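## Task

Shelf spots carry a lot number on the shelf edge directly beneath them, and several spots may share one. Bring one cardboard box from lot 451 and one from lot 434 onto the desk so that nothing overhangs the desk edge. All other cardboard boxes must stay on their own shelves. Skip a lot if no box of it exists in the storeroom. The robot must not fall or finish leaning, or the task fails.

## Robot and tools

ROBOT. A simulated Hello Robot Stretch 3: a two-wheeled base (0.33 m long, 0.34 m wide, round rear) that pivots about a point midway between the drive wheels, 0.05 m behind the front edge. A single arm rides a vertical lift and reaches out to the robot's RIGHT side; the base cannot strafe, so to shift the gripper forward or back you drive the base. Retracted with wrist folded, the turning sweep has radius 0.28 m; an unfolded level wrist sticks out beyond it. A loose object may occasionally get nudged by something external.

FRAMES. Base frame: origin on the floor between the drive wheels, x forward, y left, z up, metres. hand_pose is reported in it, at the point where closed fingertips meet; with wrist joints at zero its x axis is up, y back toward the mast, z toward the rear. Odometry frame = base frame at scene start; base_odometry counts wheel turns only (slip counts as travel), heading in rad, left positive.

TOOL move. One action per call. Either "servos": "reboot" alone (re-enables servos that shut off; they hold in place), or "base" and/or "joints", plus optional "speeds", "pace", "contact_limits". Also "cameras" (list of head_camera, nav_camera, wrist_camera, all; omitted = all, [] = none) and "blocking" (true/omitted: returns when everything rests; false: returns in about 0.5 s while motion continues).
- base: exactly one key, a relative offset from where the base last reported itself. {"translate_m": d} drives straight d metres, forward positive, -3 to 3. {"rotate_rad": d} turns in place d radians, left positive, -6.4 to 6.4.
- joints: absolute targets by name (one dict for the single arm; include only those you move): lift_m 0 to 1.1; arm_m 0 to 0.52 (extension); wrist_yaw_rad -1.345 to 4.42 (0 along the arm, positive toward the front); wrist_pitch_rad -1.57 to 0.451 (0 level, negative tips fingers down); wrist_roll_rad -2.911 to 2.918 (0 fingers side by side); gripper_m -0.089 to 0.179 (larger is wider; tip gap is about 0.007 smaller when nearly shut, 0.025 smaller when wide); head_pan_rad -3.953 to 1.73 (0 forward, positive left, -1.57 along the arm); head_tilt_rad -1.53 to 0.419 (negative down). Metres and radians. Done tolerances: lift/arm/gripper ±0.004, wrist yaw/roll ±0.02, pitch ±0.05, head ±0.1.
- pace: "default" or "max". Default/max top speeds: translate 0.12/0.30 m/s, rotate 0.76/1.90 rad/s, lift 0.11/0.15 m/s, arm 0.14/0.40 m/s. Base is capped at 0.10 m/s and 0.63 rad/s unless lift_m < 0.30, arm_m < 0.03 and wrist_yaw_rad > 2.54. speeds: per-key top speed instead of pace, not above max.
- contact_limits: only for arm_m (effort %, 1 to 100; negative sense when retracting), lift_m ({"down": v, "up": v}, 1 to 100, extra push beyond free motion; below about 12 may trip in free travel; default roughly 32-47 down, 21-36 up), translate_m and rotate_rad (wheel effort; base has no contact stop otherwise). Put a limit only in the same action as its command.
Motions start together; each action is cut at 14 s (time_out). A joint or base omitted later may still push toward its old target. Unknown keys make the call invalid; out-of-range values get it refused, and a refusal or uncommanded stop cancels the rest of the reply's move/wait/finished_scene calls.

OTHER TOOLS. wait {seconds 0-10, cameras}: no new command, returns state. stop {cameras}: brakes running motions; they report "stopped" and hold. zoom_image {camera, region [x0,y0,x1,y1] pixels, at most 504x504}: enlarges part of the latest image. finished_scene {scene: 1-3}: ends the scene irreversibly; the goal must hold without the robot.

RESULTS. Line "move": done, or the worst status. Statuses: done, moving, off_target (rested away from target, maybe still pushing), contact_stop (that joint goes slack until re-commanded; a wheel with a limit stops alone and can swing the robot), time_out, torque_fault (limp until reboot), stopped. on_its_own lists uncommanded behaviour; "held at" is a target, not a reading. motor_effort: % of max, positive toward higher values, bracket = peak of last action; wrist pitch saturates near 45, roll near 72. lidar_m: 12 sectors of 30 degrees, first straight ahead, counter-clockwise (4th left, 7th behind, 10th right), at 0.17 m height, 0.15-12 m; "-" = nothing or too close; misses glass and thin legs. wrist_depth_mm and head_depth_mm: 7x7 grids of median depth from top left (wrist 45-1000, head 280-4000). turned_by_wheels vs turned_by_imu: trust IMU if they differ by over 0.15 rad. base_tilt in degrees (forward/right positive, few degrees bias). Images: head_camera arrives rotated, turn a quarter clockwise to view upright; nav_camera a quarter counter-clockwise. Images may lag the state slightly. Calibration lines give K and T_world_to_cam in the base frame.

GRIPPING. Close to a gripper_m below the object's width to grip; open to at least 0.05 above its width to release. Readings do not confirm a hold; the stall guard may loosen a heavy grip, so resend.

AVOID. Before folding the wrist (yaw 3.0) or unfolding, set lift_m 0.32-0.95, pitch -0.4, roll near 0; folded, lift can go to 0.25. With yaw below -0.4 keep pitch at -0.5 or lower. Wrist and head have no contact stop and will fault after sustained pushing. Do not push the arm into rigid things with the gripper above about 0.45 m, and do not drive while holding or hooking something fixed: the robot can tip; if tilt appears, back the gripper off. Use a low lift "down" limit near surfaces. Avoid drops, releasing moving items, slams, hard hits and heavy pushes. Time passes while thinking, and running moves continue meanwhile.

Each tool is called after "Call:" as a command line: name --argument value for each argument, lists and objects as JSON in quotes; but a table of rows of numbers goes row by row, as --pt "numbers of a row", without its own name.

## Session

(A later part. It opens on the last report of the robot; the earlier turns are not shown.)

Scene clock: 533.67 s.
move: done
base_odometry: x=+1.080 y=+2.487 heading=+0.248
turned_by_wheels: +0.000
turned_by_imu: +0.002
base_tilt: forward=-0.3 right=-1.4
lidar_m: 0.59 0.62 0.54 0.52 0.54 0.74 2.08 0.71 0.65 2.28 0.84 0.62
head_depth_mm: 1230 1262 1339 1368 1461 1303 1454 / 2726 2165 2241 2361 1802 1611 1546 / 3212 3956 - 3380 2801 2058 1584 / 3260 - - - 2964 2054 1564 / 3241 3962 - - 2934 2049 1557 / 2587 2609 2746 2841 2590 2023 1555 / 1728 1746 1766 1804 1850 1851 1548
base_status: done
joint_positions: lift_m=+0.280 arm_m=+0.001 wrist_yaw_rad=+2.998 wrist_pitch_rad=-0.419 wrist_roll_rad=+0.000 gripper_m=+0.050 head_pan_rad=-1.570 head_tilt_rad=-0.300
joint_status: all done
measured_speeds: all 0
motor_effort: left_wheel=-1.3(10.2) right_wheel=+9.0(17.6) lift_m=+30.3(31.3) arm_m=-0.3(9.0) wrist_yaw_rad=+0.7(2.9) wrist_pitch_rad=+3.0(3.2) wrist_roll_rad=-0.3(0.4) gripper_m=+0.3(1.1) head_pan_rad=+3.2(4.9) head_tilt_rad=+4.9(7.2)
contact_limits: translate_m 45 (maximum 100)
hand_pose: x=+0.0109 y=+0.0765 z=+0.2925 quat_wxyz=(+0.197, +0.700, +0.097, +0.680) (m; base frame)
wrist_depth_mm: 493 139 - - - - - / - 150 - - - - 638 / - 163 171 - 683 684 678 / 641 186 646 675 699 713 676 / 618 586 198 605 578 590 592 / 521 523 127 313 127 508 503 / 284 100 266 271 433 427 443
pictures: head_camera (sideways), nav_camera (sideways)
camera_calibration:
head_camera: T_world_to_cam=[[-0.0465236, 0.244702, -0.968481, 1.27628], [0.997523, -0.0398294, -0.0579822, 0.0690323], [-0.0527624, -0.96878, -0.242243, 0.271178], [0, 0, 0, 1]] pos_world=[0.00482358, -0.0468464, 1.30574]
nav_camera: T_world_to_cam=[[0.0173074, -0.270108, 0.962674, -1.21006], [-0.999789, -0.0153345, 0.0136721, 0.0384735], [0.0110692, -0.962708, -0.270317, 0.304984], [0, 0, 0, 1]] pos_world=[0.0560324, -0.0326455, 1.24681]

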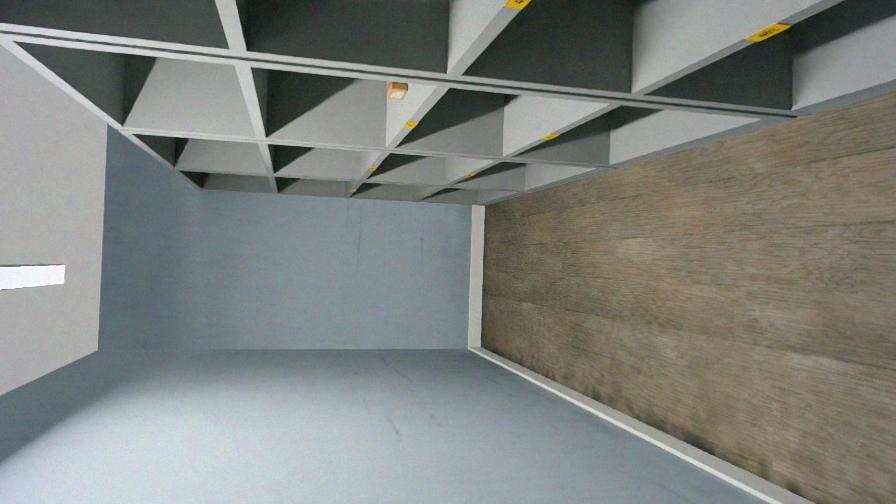

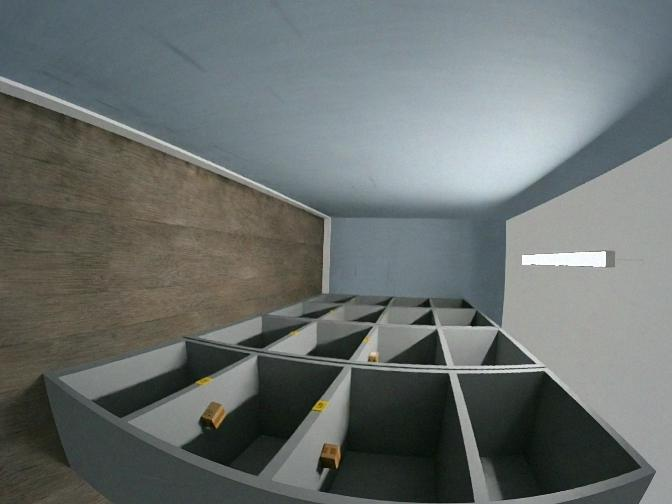

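Call:
move --cameras '["head_camera", "nav_camera"]'

Call:
zoom_image --camera "head_camera" --region '[480, 0, 620, 140]'

Call:
zoom_image --camera "head_camera" --region '[360, 90, 500, 230]'

Call:
zoom_image --camera "head_camera" --region '[320, 140, 420, 240]'

Scene clock: 574.20 s.
base_odometry: x=+1.080 y=+2.487 heading=+0.248
turned_by_wheels: +0.000
turned_by_imu: +0.000
base_tilt: forward=-0.2 right=-1.1
lidar_m: 0.59 0.62 0.54 0.52 0.54 0.74 2.09 0.71 0.66 2.29 0.84 0.62
head_depth_mm: 1232 1275 1333 1366 1468 1295 1443 / 2734 2138 2261 2339 1819 1625 1549 / 3200 3834 - 3367 2801 2063 1576 / 3229 - - - 3013 2060 1568 / 3267 3934 - - 2951 2053 1564 / 2571 2654 2710 2856 2624 2042 1566 / 1721 1739 1786 1807 1860 1846 1548
base_status: done
joint_positions: lift_m=+0.280 arm_m=+0.001 wrist_yaw_rad=+2.998 wrist_pitch_rad=-0.419 wrist_roll_rad=+0.000 gripper_m=+0.050 head_pan_rad=-1.570 head_tilt_rad=-0.300
joint_status: all done
measured_speeds: all 0
motor_effort: left_wheel=-0.9(10.2) right_wheel=+8.9(17.6) lift_m=+29.0(31.3) arm_m=+2.4(9.0) wrist_yaw_rad=+0.4(2.9) wrist_pitch_rad=+3.0(3.2) wrist_roll_rad=+0.1(0.4) gripper_m=+0.7(1.1) head_pan_rad=+3.1(4.9) head_tilt_rad=+5.3(7.2)
contact_limits: translate_m 45 (maximum 100)
hand_pose: x=+0.0109 y=+0.0765 z=+0.2925 quat_wxyz=(+0.197, +0.700, +0.097, +0.680) (m; base frame)
wrist_depth_mm: 489 139 - - - - - / - 150 - - - - 641 / - 163 171 - 670 693 674 / 645 185 646 675 698 709 686 / 611 593 199 602 574 591 595 / 520 519 127 311 127 504 502 / 285 100 265 273 433 428 436
pictures: head_camera (sideways), nav_camera (sideways)
camera_calibration:
head_camera: T_world_to_cam=[[-0.0465238, 0.244702, -0.968482, 1.27628], [0.997523, -0.0398287, -0.0579822, 0.0690323], [-0.0527618, -0.96878, -0.242243, 0.271177], [0, 0, 0, 1]] pos_world=[0.00482361, -0.0468464, 1.30574]
nav_camera: T_world_to_cam=[[0.0173076, -0.270108, 0.962674, -1.21006], [-0.999789, -0.0153353, 0.0136721, 0.0384734], [0.0110699, -0.962708, -0.270317, 0.304984], [0, 0, 0, 1]] pos_world=[0.0560324, -0.0326454, 1.24681]

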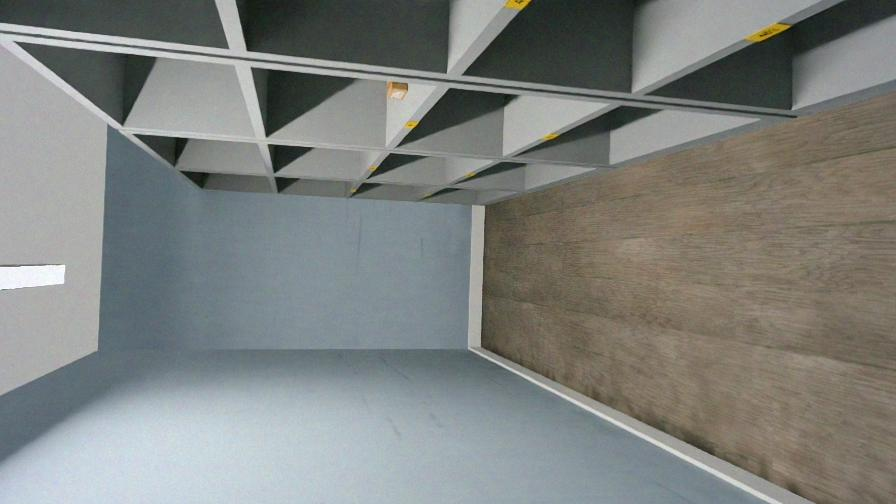

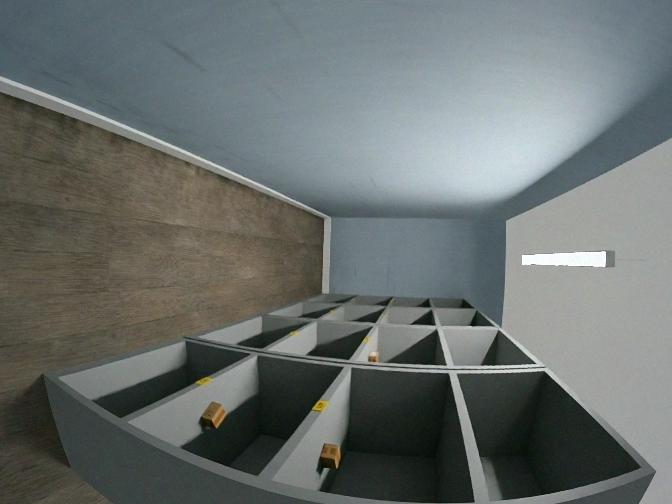

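Scaled by 3.600 from the camera's 896x504 image, which has a finer 1280x720 frame.

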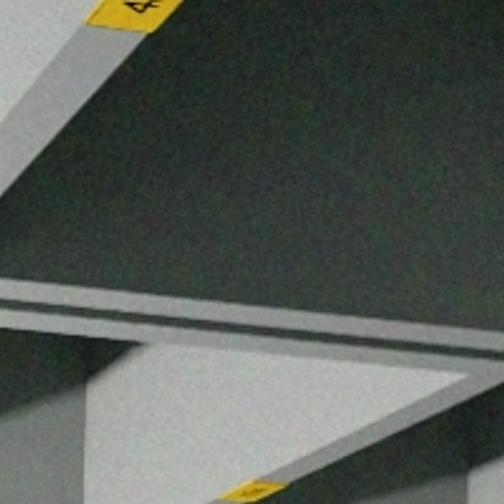

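Scaled by 3.600 from the camera's 896x504 image, which has a finer 1280x720 frame.

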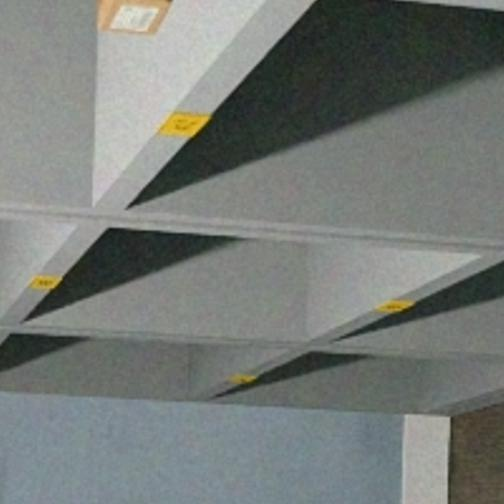

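Scaled by 5.040 from the camera's 896x504 image, which has a finer 1280x720 frame.

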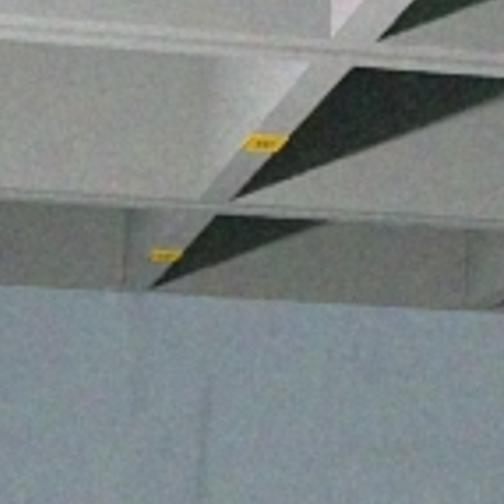

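Call:
move --joints '{"head_pan_rad": -2.1, "head_tilt_rad": -0.35}' --cameras '["head_camera"]'

Call:
zoom_image --camera "head_camera" --region '[340, 200, 840, 500]'

Scene clock: 581.80 s.
move: done
base_odometry: x=+1.080 y=+2.487 heading=+0.248
turned_by_wheels: +0.000
turned_by_imu: +0.000
base_tilt: forward=-0.2 right=-1.3
lidar_m: 0.59 0.62 0.54 0.52 0.54 0.74 2.09 0.71 0.65 2.28 0.84 0.62
head_depth_mm: 587 633 683 740 814 898 996 / 547 584 625 676 734 803 885 / 1253 646 1366 664 699 752 806 / 1384 1011 1530 1088 1448 1144 1285 / 1308 1341 1456 1228 1589 1239 1407 / 1226 1288 1363 1458 1537 1662 1484 / 1805 2037 2167 2316 2389 1916 1493
base_status: not commanded
joint_positions: lift_m=+0.280 arm_m=+0.001 wrist_yaw_rad=+2.998 wrist_pitch_rad=-0.419 wrist_roll_rad=+0.000 gripper_m=+0.050 head_pan_rad=-2.111 head_tilt_rad=-0.346
joint_status: all done
measured_speeds: all 0
motor_effort: left_wheel=-1.6(1.8) right_wheel=+9.9(10.0) lift_m=+28.8(29.6) arm_m=+6.8(7.5) wrist_yaw_rad=+1.7(3.0) wrist_pitch_rad=+3.0(3.1) wrist_roll_rad=+0.1(0.4) gripper_m=+0.4(1.0) head_pan_rad=-1.4(4.9) head_tilt_rad=-3.9(6.6)
contact_limits: translate_m 45 (maximum 100)
hand_pose: x=+0.0109 y=+0.0765 z=+0.2925 quat_wxyz=(+0.197, +0.700, +0.097, +0.680) (m; base frame)
wrist_depth_mm: 491 139 - - - - - / - 149 - - - - 644 / - 163 171 - 673 684 683 / 647 185 658 679 697 701 679 / 615 585 200 601 579 599 592 / 523 517 127 314 127 504 504 / 284 100 267 272 433 428 438
pictures: head_camera (sideways)
camera_calibration:
head_camera: T_world_to_cam=[[0.108726, 0.271538, -0.956267, 1.25937], [0.836084, -0.545334, -0.0597892, 0.0723661], [-0.53772, -0.793018, -0.28632, 0.331504], [0, 0, 0, 1]] pos_world=[-0.0191744, -0.0396135, 1.30354]

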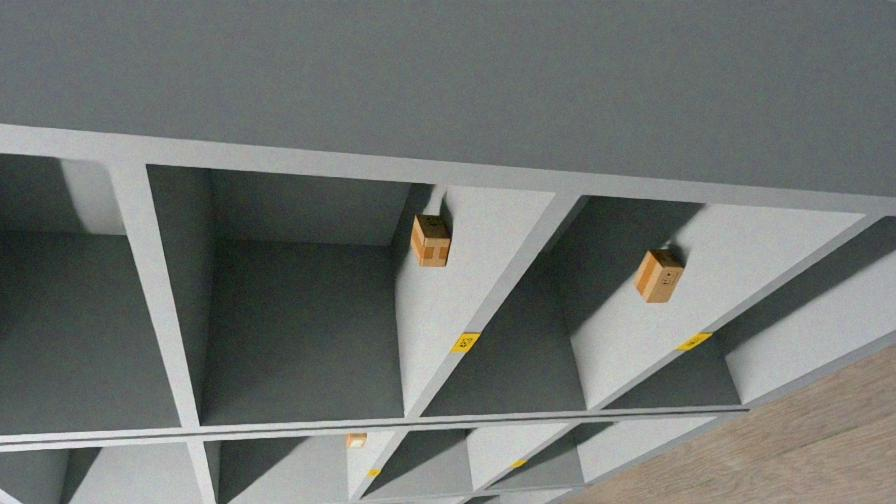

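Scaled by 1.008 from the camera's 896x504 image, which has a finer 1280x720 frame.

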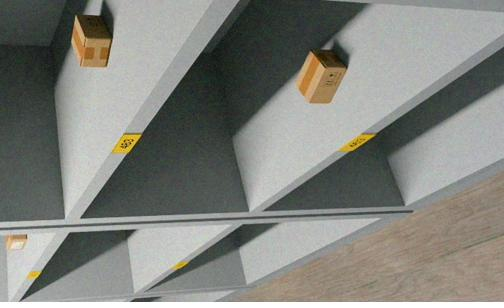

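Call:
zoom_image --camera "head_camera" --region '[440, 320, 490, 370]'

Call:
zoom_image --camera "head_camera" --region '[670, 315, 720, 365]'

Call:
zoom_image --camera "head_camera" --region '[340, 425, 400, 485]'

Call:
zoom_image --camera "head_camera" --region '[500, 445, 540, 485]'

Scaled by 10.080 from the camera's 896x504 image, which has a finer 1280x720 frame.

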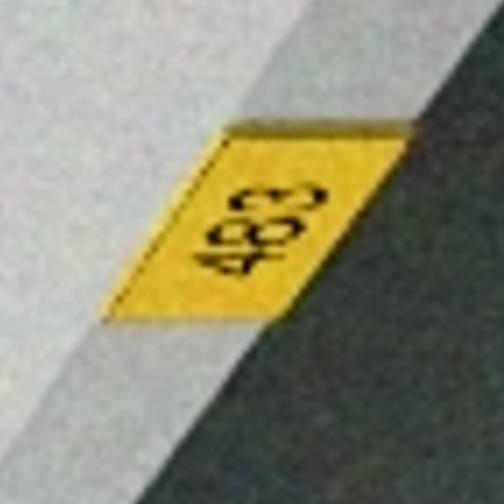

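Scaled by 10.080 from the camera's 896x504 image, which has a finer 1280x720 frame.

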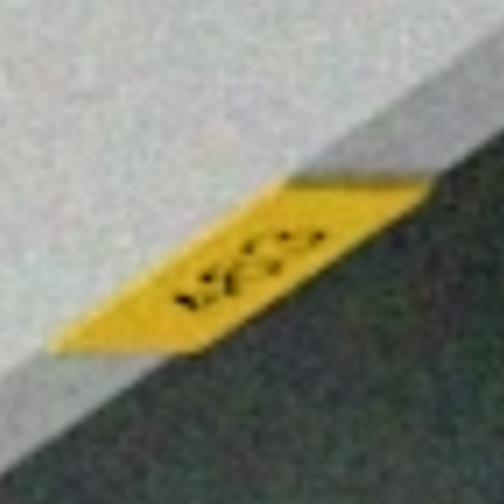

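Scaled by 8.400 from the camera's 896x504 image, which has a finer 1280x720 frame.

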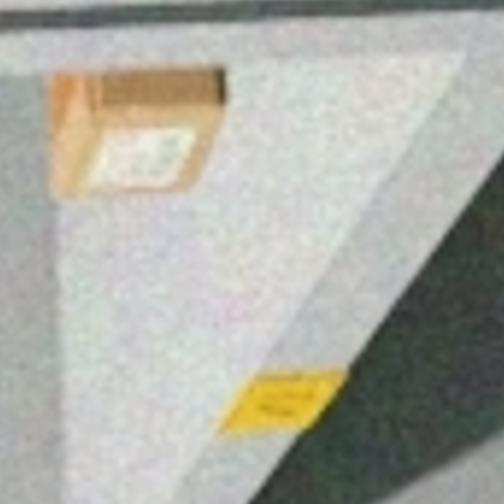

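Scaled by 12.600 from the camera's 896x504 image, which has a finer 1280x720 frame.

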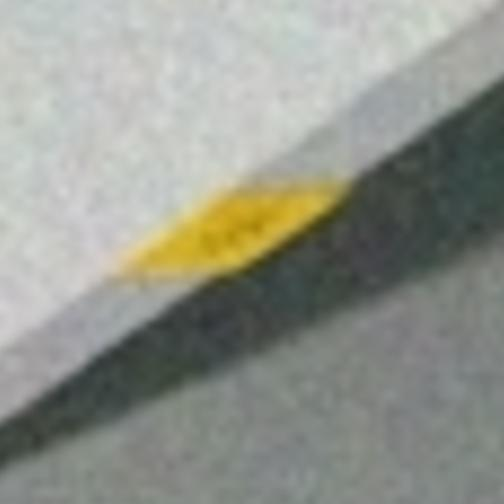

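Call:
move --base '{"translate_m": 0.12}' --contact_limits '{"translate_m": 45}' --cameras '[]'

Call:
move --base '{"rotate_rad": -1.603}' --joints '{"head_pan_rad": -1.1, "head_tilt_rad": -0.35}' --cameras '["head_camera", "nav_camera"]'

Scene clock: 603.00 s.
move: done
base_odometry: x=+1.196 y=+2.517 heading=+0.248
turned_by_wheels: +0.000
turned_by_imu: +0.000
base_tilt: forward=-0.4 right=-1.1
lidar_m: 0.47 0.49 0.54 0.52 0.54 0.74 2.08 0.74 1.41 1.83 0.67 0.49
head_depth_mm: 605 635 673 732 801 885 985 / 1274 978 1352 937 783 832 887 / 1418 1384 1565 1109 1573 1140 1333 / 1367 1434 1537 1358 1594 1281 1405 / 1300 1366 1449 1520 1574 1721 1480 / 1662 2160 2272 2355 2268 1827 1482 / 2061 2154 2989 3172 2485 1871 1483
base_status: done
joint_positions: lift_m=+0.280 arm_m=+0.001 wrist_yaw_rad=+2.998 wrist_pitch_rad=-0.419 wrist_roll_rad=+0.000 gripper_m=+0.050 head_pan_rad=-2.100 head_tilt_rad=-0.350
joint_status: not commanded
measured_speeds: all 0
motor_effort: left_wheel=+3.0(6.9) right_wheel=+7.6(14.4) lift_m=+28.1(29.0) arm_m=+13.6(13.6) wrist_yaw_rad=+1.1(3.0) wrist_pitch_rad=+3.1(3.1) wrist_roll_rad=-0.1(0.3) gripper_m=+0.1(0.9) head_pan_rad=+3.2(4.1) head_tilt_rad=-3.3(4.2)
contact_limits: translate_m 45 (maximum 100)
hand_pose: x=+0.0109 y=+0.0765 z=+0.2925 quat_wxyz=(+0.197, +0.700, +0.097, +0.680) (m; base frame)
wrist_depth_mm: 493 139 - - - - 533 / - 149 - - - - 561 / - 163 171 - 682 672 563 / 638 185 640 678 699 694 555 / 612 587 199 597 579 594 553 / 518 525 127 314 127 511 506 / 285 100 267 272 434 431 438
pictures: none
No camera images: "cameras" was empty.

Scene clock: 606.40 s.
move: done
base_odometry: x=+1.196 y=+2.517 heading=-1.354
turned_by_wheels: -1.603
turned_by_imu: -1.578
base_tilt: forward=-0.4 right=-1.3
lidar_m: 1.95 0.69 0.50 0.47 0.49 0.55 0.52 0.54 0.73 1.93 0.73 0.75
head_depth_mm: 2795 2977 3072 3255 2790 1964 1516 / 2961 3059 3253 3373 2743 1943 1502 / 3089 3192 3433 3585 2742 1954 1504 / 3113 3311 3512 3691 2555 1843 1485 / 793 836 889 943 1008 1089 1173 / 677 707 744 781 828 876 932 / 594 624 663 704 753 1027 921
base_status: done
joint_positions: lift_m=+0.280 arm_m=+0.001 wrist_yaw_rad=+2.998 wrist_pitch_rad=-0.419 wrist_roll_rad=+0.000 gripper_m=+0.050 head_pan_rad=-1.099 head_tilt_rad=-0.350
joint_status: all done
measured_speeds: all 0
motor_effort: left_wheel=+8.1(12.8) right_wheel=-9.7(12.9) lift_m=+27.2(28.4) arm_m=+4.3(13.7) wrist_yaw_rad=+1.3(3.5) wrist_pitch_rad=+2.9(3.1) wrist_roll_rad=-0.1(0.3) gripper_m=+0.1(1.2) head_pan_rad=-2.9(5.1) head_tilt_rad=-2.7(7.0)
hand_pose: x=+0.0109 y=+0.0765 z=+0.2925 quat_wxyz=(+0.197, +0.700, +0.097, +0.680) (m; base frame)
wrist_depth_mm: 447 139 469 493 503 518 537 / 493 149 510 531 550 571 583 / 535 163 552 578 608 627 648 / 585 186 599 632 667 667 688 / 603 583 199 598 578 595 589 / 524 520 128 312 127 506 505 / 284 100 266 272 426 430 441
pictures: head_camera (sideways), nav_camera (sideways)
camera_calibration:
head_camera: T_world_to_cam=[[-0.174398, 0.240033, -0.954971, 1.2594], [0.905755, 0.41954, -0.0599584, 0.072161], [0.386256, -0.875426, -0.290578, 0.331409], [0, 0, 0, 1]] pos_world=[0.0262686, -0.0424488, 1.30332]
nav_camera: T_world_to_cam=[[0.159735, -0.275638, 0.947897, -1.19162], [-0.883799, -0.467688, 0.0129344, 0.0387271], [0.439755, -0.839816, -0.318314, 0.364838], [0, 0, 0, 1]] pos_world=[0.0641312, -0.0039478, 1.24517]

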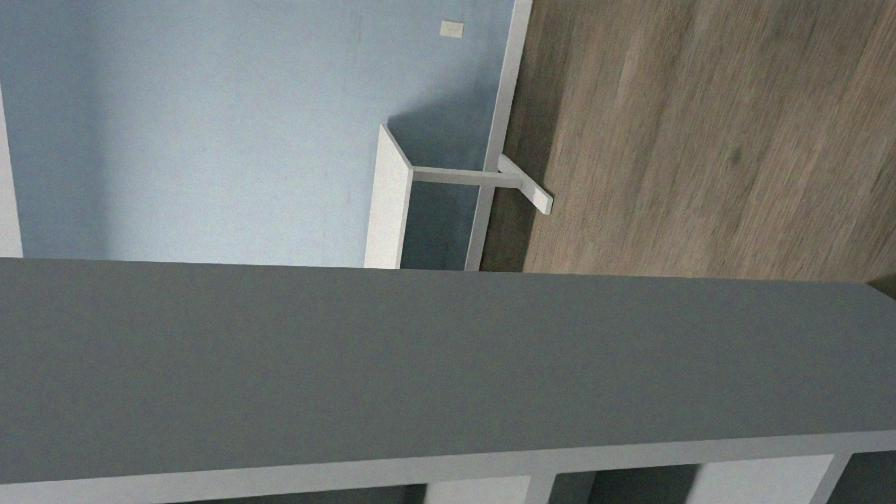

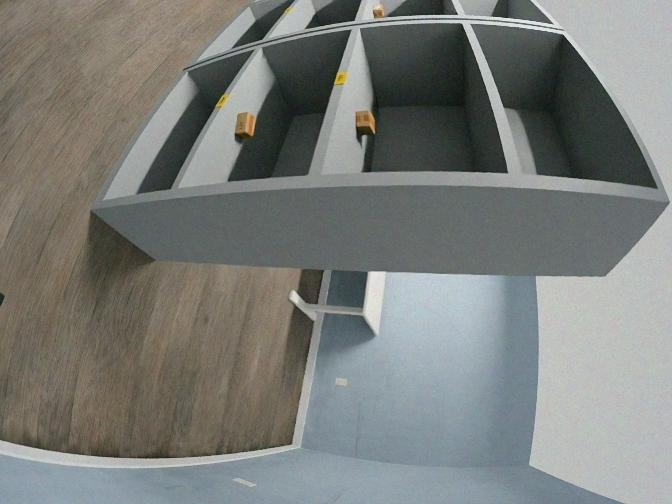

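Call:
zoom_image --camera "nav_camera" --region '[205, 85, 237, 117]'

Call:
move --base '{"translate_m": 0.7}' --joints '{"head_pan_rad": -1.4, "head_tilt_rad": -0.4}' --pace "max" --cameras '["head_camera", "nav_camera"]'

Scaled by 15.750 from the camera's 672x504 image, which has a finer 792x594 frame.

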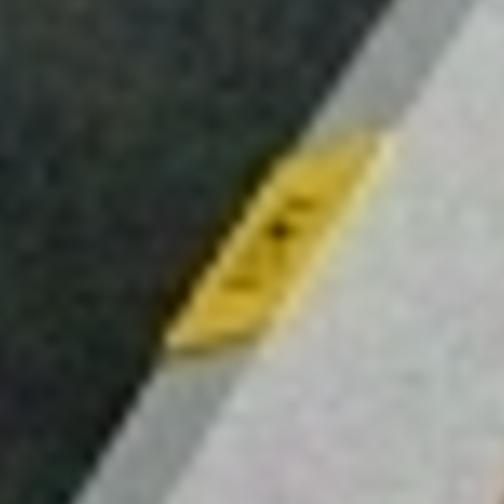

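Scene clock: 624.00 s.
move: done
base_odometry: x=+1.347 y=+1.833 heading=-1.355
turned_by_wheels: +0.000
turned_by_imu: +0.001
base_tilt: forward=-0.3 right=-1.2
lidar_m: 1.98 0.70 0.50 0.48 0.50 0.68 1.22 1.26 0.55 0.59 0.98 0.86
head_depth_mm: 438 830 838 767 608 669 643 / 444 855 911 948 602 1036 848 / 452 869 930 943 627 1076 847 / 460 877 943 928 624 1063 844 / 469 898 960 916 651 1059 836 / 480 914 973 839 647 1054 829 / 491 925 992 898 644 1049 832
base_status: done
joint_positions: lift_m=+0.280 arm_m=+0.001 wrist_yaw_rad=+2.998 wrist_pitch_rad=-0.419 wrist_roll_rad=+0.000 gripper_m=+0.050 head_pan_rad=-1.400 head_tilt_rad=-0.400
joint_status: all done
measured_speeds: all 0
motor_effort: left_wheel=-0.7(13.0) right_wheel=+4.6(13.9) lift_m=+26.2(27.2) arm_m=-11.4(13.3) wrist_yaw_rad=+0.9(2.7) wrist_pitch_rad=+3.0(3.1) wrist_roll_rad=-0.1(0.3) gripper_m=+0.6(1.2) head_pan_rad=+3.4(4.4) head_tilt_rad=-2.3(5.4)
hand_pose: x=+0.0109 y=+0.0765 z=+0.2925 quat_wxyz=(+0.197, +0.700, +0.097, +0.680) (m; base frame)
wrist_depth_mm: 457 139 483 499 513 525 545 / 502 150 526 541 561 575 596 / 539 163 558 595 616 636 667 / 586 185 609 641 664 685 690 / 614 590 199 605 569 597 589 / 521 518 127 313 127 510 500 / 284 100 266 272 429 429 439
pictures: head_camera (sideways), nav_camera (sideways)
camera_calibration:
head_camera: T_world_to_cam=[[-0.103391, 0.327867, -0.939049, 1.23818], [0.988931, 0.134899, -0.0617835, 0.0740257], [0.10642, -0.935043, -0.338185, 0.395075], [0, 0, 0, 1]] pos_world=[0.0127665, -0.0465323, 1.30089]
nav_camera: T_world_to_cam=[[0.0787575, -0.357136, 0.930726, -1.16871], [-0.982663, -0.185001, 0.0121641, 0.040334], [0.167841, -0.915548, -0.365515, 0.427924], [0, 0, 0, 1]] pos_world=[0.0598564, -0.0181435, 1.24367]

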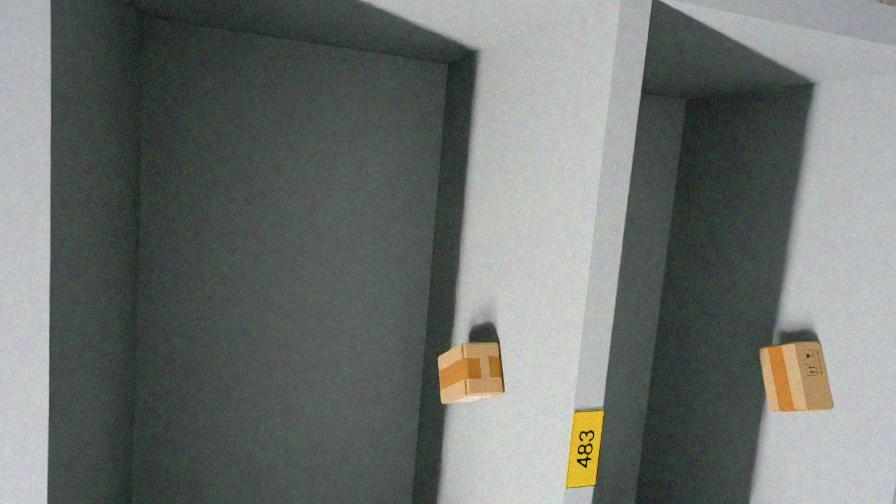

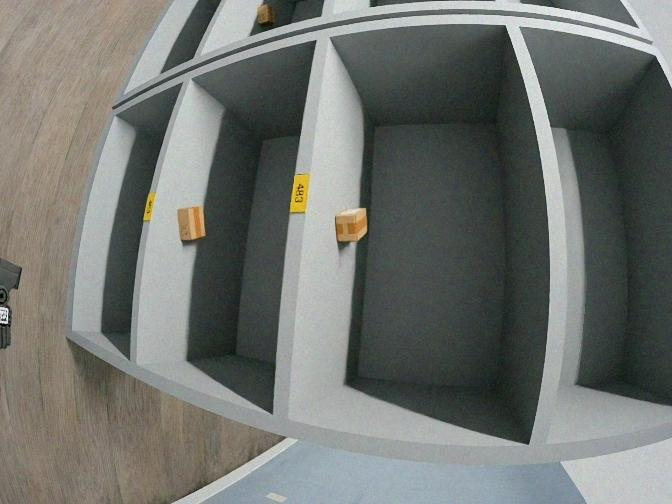

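Call:
zoom_image --camera "nav_camera" --region '[135, 190, 165, 220]'

Call:
move --joints '{"head_pan_rad": -1.1, "head_tilt_rad": -0.6}' --cameras '["head_camera", "nav_camera"]'

Scaled by 16.800 from the camera's 672x504 image, which has a finer 792x594 frame.

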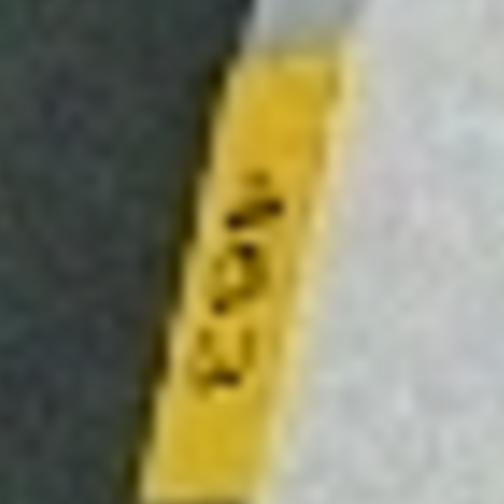

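Scene clock: 630.80 s.
move: done
base_odometry: x=+1.347 y=+1.833 heading=-1.355
turned_by_wheels: +0.000
turned_by_imu: +0.000
base_tilt: forward=-0.3 right=-1.2
lidar_m: 1.97 0.70 0.50 0.48 0.50 0.68 1.22 1.26 0.55 0.59 0.97 0.86
head_depth_mm: 788 849 887 602 1080 892 801 / 820 889 912 627 1118 889 1123 / 856 942 832 654 1108 884 1178 / 900 986 883 687 1091 923 1167 / 946 1041 870 1272 1089 1288 1186 / 898 967 856 1134 1083 1316 1204 / 787 843 841 970 1029 1208 1225
base_status: not commanded
joint_positions: lift_m=+0.280 arm_m=+0.001 wrist_yaw_rad=+2.998 wrist_pitch_rad=-0.419 wrist_roll_rad=+0.000 gripper_m=+0.050 head_pan_rad=-1.090 head_tilt_rad=-0.604
joint_status: all done
measured_speeds: all 0
motor_effort: left_wheel=-0.3(0.9) right_wheel=+4.7(5.3) lift_m=+25.9(26.4) arm_m=-9.7(10.8) wrist_yaw_rad=+0.4(2.3) wrist_pitch_rad=+2.9(3.1) wrist_roll_rad=+0.0(0.3) gripper_m=+0.7(0.8) head_pan_rad=+1.6(5.0) head_tilt_rad=-4.4(7.5)
hand_pose: x=+0.0109 y=+0.0765 z=+0.2925 quat_wxyz=(+0.197, +0.700, +0.097, +0.680) (m; base frame)
wrist_depth_mm: 457 140 484 498 510 526 543 / 501 150 524 548 569 575 593 / 545 163 563 598 610 646 659 / 585 185 607 645 664 685 684 / 612 590 200 602 586 585 589 / 530 519 127 312 127 507 503 / 284 100 267 272 429 433 444
pictures: head_camera (sideways), nav_camera (sideways)
camera_calibration:
head_camera: T_world_to_cam=[[-0.283224, 0.442929, -0.850646, 1.12395], [0.894382, 0.442173, -0.0675475, 0.0820894], [0.346214, -0.779934, -0.521382, 0.632], [0, 0, 0, 1]] pos_world=[0.0261021, -0.0412088, 1.29114]
nav_camera: T_world_to_cam=[[0.267689, -0.476376, 0.837501, -1.04826], [-0.878242, -0.478136, 0.00874466, 0.0441515], [0.396274, -0.73787, -0.546365, 0.661856], [0, 0, 0, 1]] pos_world=[0.0571082, 0.0101071, 1.23915]

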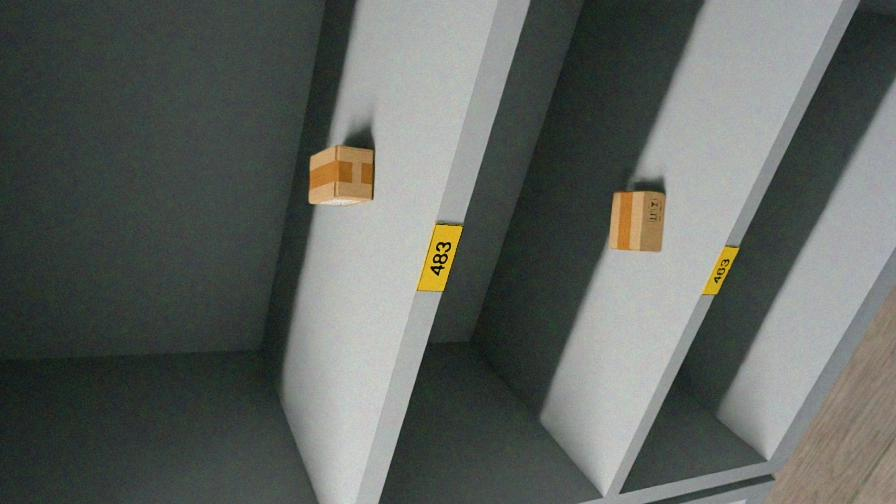

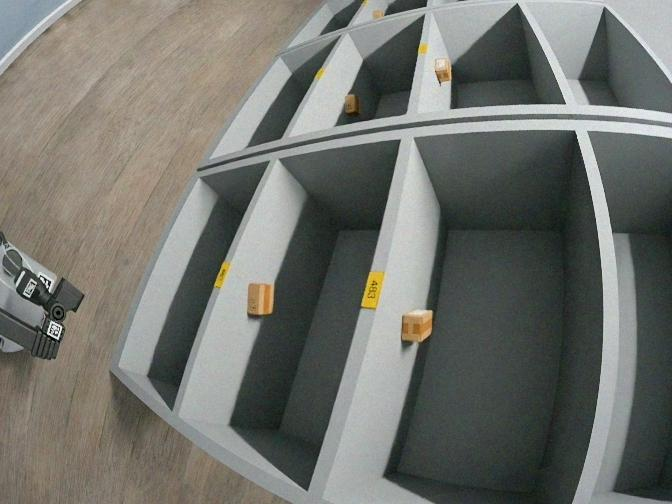

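Call:
zoom_image --camera "nav_camera" --region '[410, 34, 438, 62]'

Call:
zoom_image --camera "nav_camera" --region '[305, 60, 333, 88]'

Call:
move --base '{"translate_m": 0.8}' --joints '{"head_pan_rad": -1.1, "head_tilt_rad": -0.45}' --pace "max" --cameras '["head_camera", "nav_camera"]'

Scaled by 18.000 from the camera's 672x504 image, which has a finer 792x594 frame.

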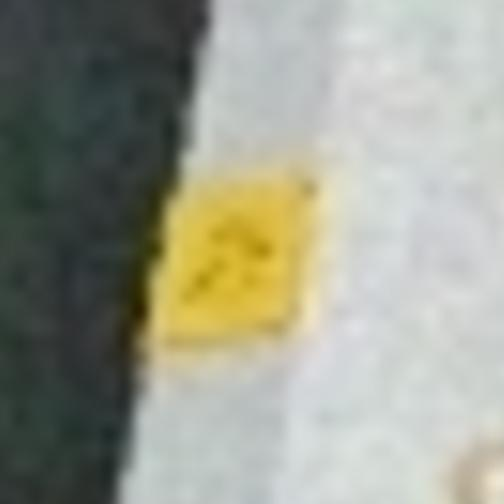

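Scaled by 18.000 from the camera's 672x504 image, which has a finer 792x594 frame.

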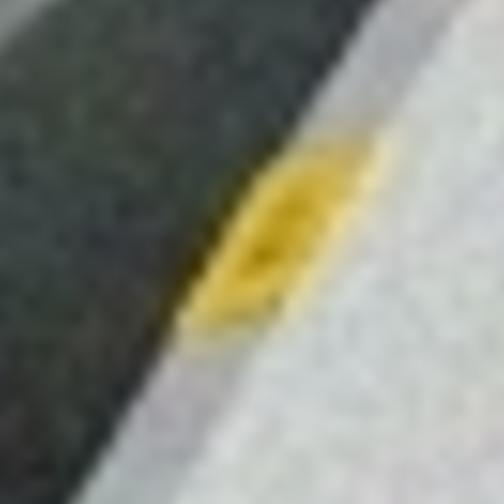

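Scene clock: 642.77 s.
move: done
base_odometry: x=+1.518 y=+1.052 heading=-1.354
turned_by_wheels: +0.000
turned_by_imu: +0.001
base_tilt: forward=-0.3 right=-1.2
lidar_m: 1.91 0.71 0.52 0.50 0.51 0.69 1.85 1.09 1.01 0.52 1.00 0.97
head_depth_mm: 577 830 884 848 559 1021 774 / 590 867 928 833 610 1021 817 / 604 911 976 820 638 1022 813 / 619 954 1035 811 1177 1007 830 / 637 1017 1095 743 1220 1000 876 / 653 1066 1145 751 1261 994 1217 / 675 1020 1080 837 1191 991 1272
base_status: done
joint_positions: lift_m=+0.280 arm_m=+0.001 wrist_yaw_rad=+2.998 wrist_pitch_rad=-0.419 wrist_roll_rad=+0.000 gripper_m=+0.050 head_pan_rad=-1.100 head_tilt_rad=-0.449
joint_status: all done
measured_speeds: all 0
motor_effort: left_wheel=+4.7(12.0) right_wheel=-0.1(13.9) lift_m=+23.8(25.7) arm_m=-7.5(9.1) wrist_yaw_rad=+1.6(3.0) wrist_pitch_rad=+2.9(3.1) wrist_roll_rad=+0.3(0.3) gripper_m=+0.3(0.9) head_pan_rad=-3.0(4.0) head_tilt_rad=-3.9(8.1)
hand_pose: x=+0.0109 y=+0.0765 z=+0.2925 quat_wxyz=(+0.197, +0.700, +0.097, +0.680) (m; base frame)
wrist_depth_mm: 469 139 490 500 519 538 555 / 511 150 537 554 579 586 607 / 562 164 568 606 635 647 667 / 598 185 627 668 677 684 703 / 617 592 199 604 567 595 594 / 523 522 128 313 127 510 505 / 284 100 267 271 434 429 438
pictures: head_camera (sideways), nav_camera (sideways)
camera_calibration:
head_camera: T_world_to_cam=[[-0.21632, 0.322995, -0.921347, 1.21576], [0.903369, 0.424152, -0.0634044, 0.076654], [0.370311, -0.846031, -0.383536, 0.452484], [0, 0, 0, 1]] pos_world=[0.0261866, -0.0423828, 1.29854]
nav_camera: T_world_to_cam=[[0.201251, -0.357855, 0.911832, -1.14481], [-0.883682, -0.46795, 0.0113877, 0.0407417], [0.422616, -0.808061, -0.410405, 0.484788], [0, 0, 0, 1]] pos_world=[0.0615167, 0.00112879, 1.24237]

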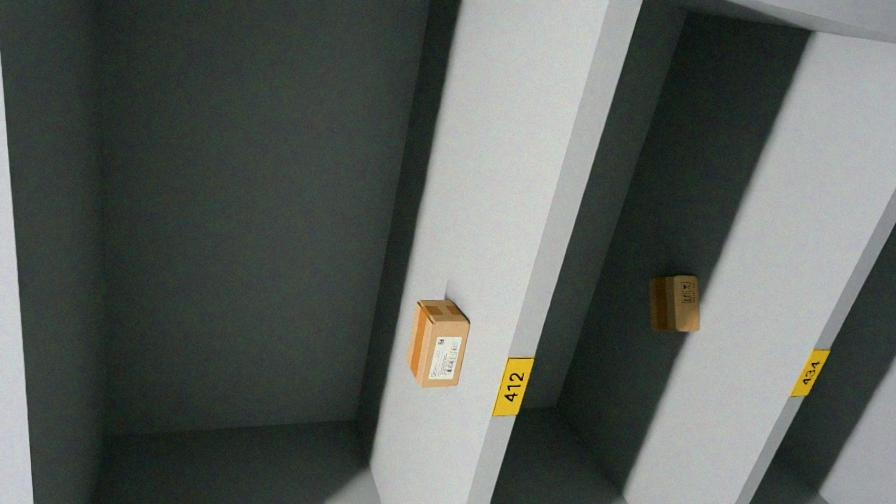

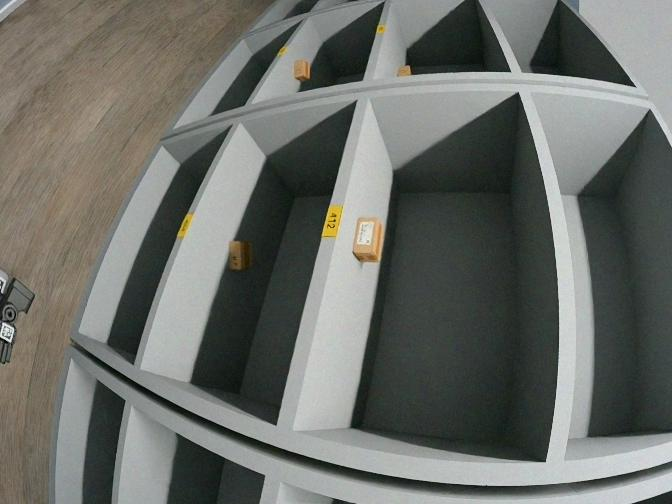

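Call:
zoom_image --camera "head_camera" --region '[640, 260, 720, 340]'

Scaled by 6.300 from the camera's 896x504 image, which has a finer 1280x720 frame.

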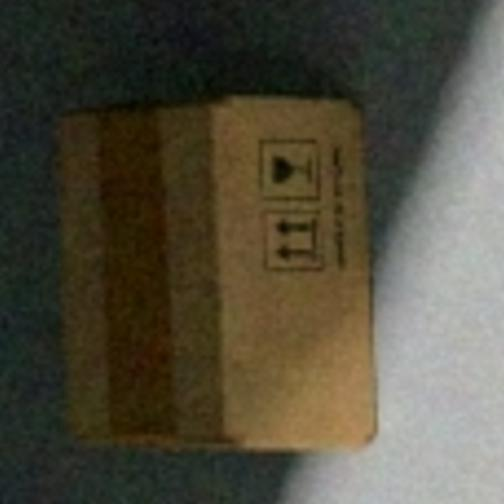

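Call:
move --base '{"translate_m": 0.022}' --joints '{"lift_m": 0.62, "wrist_pitch_rad": -0.42}' --pace "max" --cameras '[]'

Call:
move --base '{"rotate_rad": 0.51}' --joints '{"wrist_yaw_rad": 0.1, "gripper_m": 0.179, "head_pan_rad": -1.57, "head_tilt_rad": -0.6}' --cameras '["head_camera", "wrist_camera"]'

Scene clock: 732.00 s.
move: done
base_odometry: x=+1.523 y=+1.030 heading=-1.354
turned_by_wheels: +0.000
turned_by_imu: +0.000
base_tilt: forward=-0.3 right=-1.1
lidar_m: 2.02 0.72 0.52 0.49 0.51 0.69 1.85 1.11 1.01 0.52 1.01 0.95
head_depth_mm: 583 832 882 842 582 1029 811 / 594 865 923 827 606 1021 818 / 609 912 977 821 636 1014 812 / 623 961 1033 810 1181 1002 830 / 641 1015 1095 731 1213 1000 876 / 662 1066 1135 787 1262 994 1214 / 683 991 1046 833 1163 994 1245
base_status: done
joint_positions: lift_m=+0.620 arm_m=+0.001 wrist_yaw_rad=+2.998 wrist_pitch_rad=-0.434 wrist_roll_rad=+0.000 gripper_m=+0.050 head_pan_rad=-1.100 head_tilt_rad=-0.451
joint_status: all done
measured_speeds: all 0
motor_effort: left_wheel=+6.8(12.6) right_wheel=+2.6(9.7) lift_m=+28.7(34.0) arm_m=-4.9(6.4) wrist_yaw_rad=+2.1(3.1) wrist_pitch_rad=+2.1(4.4) wrist_roll_rad=-0.3(0.4) gripper_m=+0.3(1.0) head_pan_rad=-3.0(3.6) head_tilt_rad=-2.8(4.7)
hand_pose: x=+0.0107 y=+0.0746 z=+0.6292 quat_wxyz=(+0.202, +0.699, +0.102, +0.678) (m; base frame)
wrist_depth_mm: 468 139 495 512 528 540 568 / 518 150 535 557 573 594 611 / 556 164 572 613 639 658 681 / 630 191 636 682 716 747 753 / 693 693 202 758 757 849 878 / 773 800 127 844 127 903 916 / 812 100 290 819 779 780 809
pictures: none
No camera images: "cameras" was empty.

Scene clock: 734.43 s.
move: done
base_odometry: x=+1.523 y=+1.030 heading=-0.845
turned_by_wheels: +0.510
turned_by_imu: +0.501
base_tilt: forward=-0.3 right=-1.2
lidar_m: 0.72 0.52 0.50 0.51 0.68 1.73 1.11 1.01 0.52 1.00 0.95 1.82
head_depth_mm: 781 846 877 604 1076 887 766 / 820 890 913 626 1113 884 1127 / 859 937 899 656 1111 879 1153 / 904 987 884 686 1060 928 1174 / 954 1049 761 1281 1090 1286 1178 / 995 1085 863 1271 1087 1343 1204 / 910 968 849 1129 1110 1315 1228
base_status: done
joint_positions: lift_m=+0.620 arm_m=+0.001 wrist_yaw_rad=+0.103 wrist_pitch_rad=-0.434 wrist_roll_rad=+0.000 gripper_m=+0.179 head_pan_rad=-1.572 head_tilt_rad=-0.603
joint_status: all done
measured_speeds: all 0
motor_effort: left_wheel=-8.9(13.1) right_wheel=+9.6(12.4) lift_m=+25.7(28.3) arm_m=-5.8(5.8) wrist_yaw_rad=-3.2(6.6) wrist_pitch_rad=+2.1(2.1) wrist_roll_rad=-0.2(0.4) gripper_m=+0.3(83.4) head_pan_rad=+3.2(4.6) head_tilt_rad=-0.5(7.4)
hand_pose: x=+0.0014 y=-0.3668 z=+0.6292 quat_wxyz=(+0.698, +0.188, -0.681, -0.117) (m; base frame)
wrist_depth_mm: - 672 779 864 749 652 577 / - 680 644 603 592 616 578 / - 779 532 473 470 460 457 / - - - - 393 369 366 / - - - - 976 337 305 / 119 881 890 819 810 787 122 / 119 799 810 753 727 724 108
pictures: head_camera (sideways), wrist_camera
camera_calibration:
head_camera: T_world_to_cam=[[-0.0453963, 0.522971, -0.851141, 1.12314], [0.997445, -0.0233181, -0.067527, 0.0814342], [-0.0551617, -0.852032, -0.520576, 0.633399], [0, 0, 0, 1]] pos_world=[0.00469978, -0.0457954, 1.29118]
wrist_camera: T_world_to_cam=[[-0.989941, -0.139066, -0.0260223, -0.0266146], [-0.0617795, 0.590368, -0.804766, 0.755515], [0.127278, -0.795063, -0.593021, 0.247503], [0, 0, 0, 1]] pos_world=[-0.0111734, -0.252952, 0.754095]

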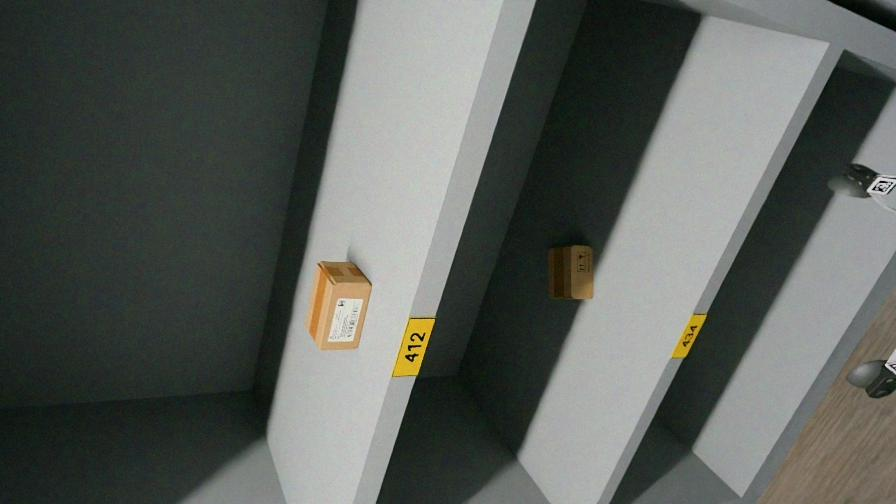

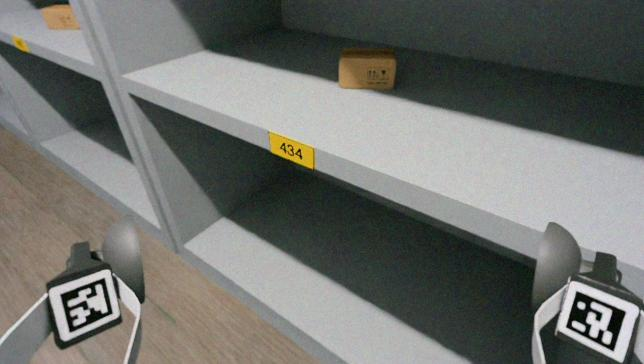

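Call:
zoom_image --camera "wrist_camera" --region '[320, 30, 420, 110]'

Call:
zoom_image --camera "head_camera" --region '[530, 230, 610, 310]'

Scaled by 5.040.

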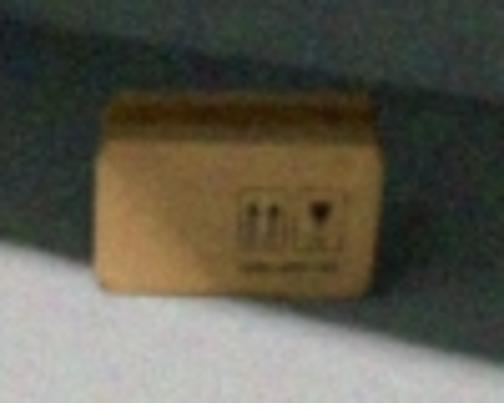

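Scaled by 6.300 from the camera's 896x504 image, which has a finer 1280x720 frame.

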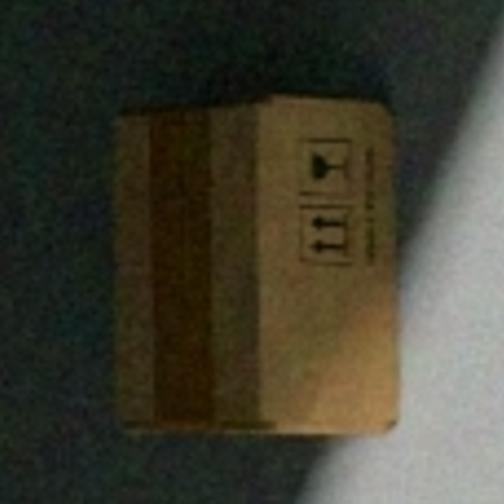

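Call:
move --joints '{"wrist_pitch_rad": -0.5, "lift_m": 0.585}' --cameras '[]'

Call:
move --joints '{"arm_m": 0.36}' --contact_limits '{"arm_m": 40}' --cameras '["wrist_camera"]'

Scene clock: 767.13 s.
move: done
base_odometry: x=+1.523 y=+1.030 heading=-0.845
turned_by_wheels: +0.000
turned_by_imu: +0.000
base_tilt: forward=-0.3 right=-1.4
lidar_m: 0.73 0.52 0.49 0.51 0.68 1.74 1.10 1.01 0.52 1.00 0.95 1.81
head_depth_mm: 781 843 877 608 1082 892 765 / 818 890 915 605 1115 885 1109 / 857 936 904 657 1110 886 1156 / 902 989 896 691 1069 930 1167 / 952 1053 764 1284 1086 955 1181 / 994 1090 869 1269 1088 1352 1205 / 906 970 859 1121 1108 1309 1232
base_status: not commanded
joint_positions: lift_m=+0.585 arm_m=+0.001 wrist_yaw_rad=+0.103 wrist_pitch_rad=-0.512 wrist_roll_rad=+0.000 gripper_m=+0.179 head_pan_rad=-1.570 head_tilt_rad=-0.600
joint_status: all done
measured_speeds: all 0
motor_effort: left_wheel=-8.9(9.4) right_wheel=+9.1(9.6) lift_m=+22.8(28.6) arm_m=-7.9(8.4) wrist_yaw_rad=-4.1(4.5) wrist_pitch_rad=+1.8(4.5) wrist_roll_rad=-0.2(0.3) gripper_m=+0.3(1.0) head_pan_rad=+3.5(4.0) head_tilt_rad=+3.5(4.0)
hand_pose: x=+0.0002 y=-0.3561 z=+0.5772 quat_wxyz=(+0.693, +0.214, -0.674, -0.144) (m; base frame)
wrist_depth_mm: - 626 586 542 533 552 542 / - 721 477 440 414 410 404 / - - - - 356 323 320 / - - - - 975 797 281 / 973 950 912 833 818 821 484 / 119 793 829 769 742 723 121 / 119 722 740 712 668 628 107
pictures: none
No camera images: "cameras" was empty.

Scene clock: 771.00 s.
move: done
base_odometry: x=+1.523 y=+1.030 heading=-0.845
turned_by_wheels: +0.000
turned_by_imu: +0.000
base_tilt: forward=-0.3 right=-1.2
lidar_m: 0.72 0.52 0.49 0.51 0.68 1.73 1.11 1.02 0.52 1.00 0.95 1.81
head_depth_mm: 781 842 878 606 1082 895 763 / 819 887 920 603 1120 890 776 / 861 939 910 658 1114 628 1105 / 903 992 896 689 1061 755 1172 / 954 1055 767 1283 1089 955 1183 / 995 1080 868 1270 1083 1351 1208 / 906 964 856 1119 1116 1316 1225
base_status: not commanded
joint_positions: lift_m=+0.585 arm_m=+0.360 wrist_yaw_rad=+0.103 wrist_pitch_rad=-0.512 wrist_roll_rad=+0.000 gripper_m=+0.179 head_pan_rad=-1.570 head_tilt_rad=-0.600
joint_status: all done
measured_speeds: all 0
motor_effort: left_wheel=-8.8(9.5) right_wheel=+8.9(10.1) lift_m=+29.7(29.7) arm_m=+13.0(15.3) wrist_yaw_rad=-3.0(4.9) wrist_pitch_rad=+1.7(1.9) wrist_roll_rad=-0.1(0.3) gripper_m=+0.4(1.2) head_pan_rad=+3.5(3.9) head_tilt_rad=+3.2(4.4)
contact_limits: arm_m 40 (drawing in: default 31, maximum 55; extending or still: default 40, maximum 69)
hand_pose: x=+0.0002 y=-0.7155 z=+0.5772 quat_wxyz=(+0.693, +0.214, -0.674, -0.144) (m; base frame)
wrist_depth_mm: 424 505 574 504 437 377 332 / 419 426 419 414 404 384 356 / 336 333 328 248 296 317 318 / 278 273 274 261 259 266 263 / 235 232 232 229 228 226 224 / 119 143 202 200 198 192 121 / 119 175 178 178 176 175 108
pictures: wrist_camera
camera_calibration:
wrist_camera: T_world_to_cam=[[-0.990192, -0.136714, -0.0287808, -0.0743302], [-0.0679338, 0.651161, -0.755893, 0.934734], [0.122082, -0.746525, -0.654062, 0.0095591], [0, 0, 0, 1]] pos_world=[-0.0112682, -0.611688, 0.710673]

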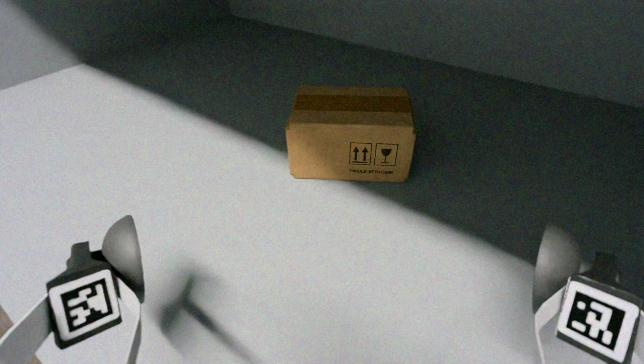

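Call:
move --joints '{"arm_m": 0.48, "lift_m": 0.575, "wrist_yaw_rad": 0.08}' --contact_limits '{"arm_m": 40, "lift_m": {"down": 15}}' --speeds '{"arm_m": 0.06}' --cameras '["wrist_camera"]'

Scene clock: 791.50 s.
move: done
base_odometry: x=+1.523 y=+1.030 heading=-0.845
turned_by_wheels: +0.000
turned_by_imu: +0.000
base_tilt: forward=-0.4 right=-1.1
lidar_m: 0.73 0.52 0.49 0.51 0.68 1.74 1.11 1.01 0.52 1.00 0.95 1.81
head_depth_mm: 783 844 881 610 1081 892 763 / 818 889 919 602 1123 894 778 / 858 938 909 658 762 622 1103 / 906 993 894 687 780 927 1172 / 953 1051 767 1278 1061 960 1181 / 995 1082 868 1269 1082 1355 1205 / 908 970 855 1117 1112 1316 1229
base_status: not commanded
joint_positions: lift_m=+0.575 arm_m=+0.480 wrist_yaw_rad=+0.083 wrist_pitch_rad=-0.512 wrist_roll_rad=+0.000 gripper_m=+0.179 head_pan_rad=-1.570 head_tilt_rad=-0.600
joint_status: all done
measured_speeds: all 0
motor_effort: left_wheel=-8.4(9.2) right_wheel=+8.5(10.1) lift_m=+23.6(28.5) arm_m=+12.7(15.3) wrist_yaw_rad=-3.5(5.5) wrist_pitch_rad=+1.9(1.9) wrist_roll_rad=+0.0(0.3) gripper_m=+0.7(1.2) head_pan_rad=+3.0(3.6) head_tilt_rad=+2.2(3.5)
contact_limits: arm_m 40 (drawing in: default 31, maximum 55; extending or still: default 40, maximum 69); lift_m down 15 (down: maximum 72; up: maximum 65)
hand_pose: x=-0.0040 y=-0.8358 z=+0.5672 quat_wxyz=(+0.691, +0.208, -0.676, -0.151) (m; base frame)
wrist_depth_mm: 381 448 464 383 323 281 249 / 383 396 395 386 345 303 264 / 318 316 311 308 304 301 276 / 260 258 248 176 242 250 247 / 220 212 161 150 159 212 210 / 119 145 164 148 151 182 121 / 118 168 167 166 165 165 108
pictures: wrist_camera
camera_calibration:
wrist_camera: T_world_to_cam=[[-0.992715, -0.116994, -0.0287842, -0.0787514], [-0.0549781, 0.652456, -0.75583, 1.00636], [0.107208, -0.748742, -0.654135, -0.0882156], [0, 0, 0, 1]] pos_world=[-0.0133927, -0.731868, 0.700664]

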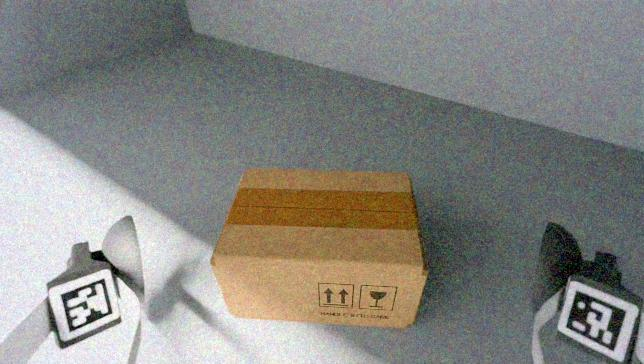

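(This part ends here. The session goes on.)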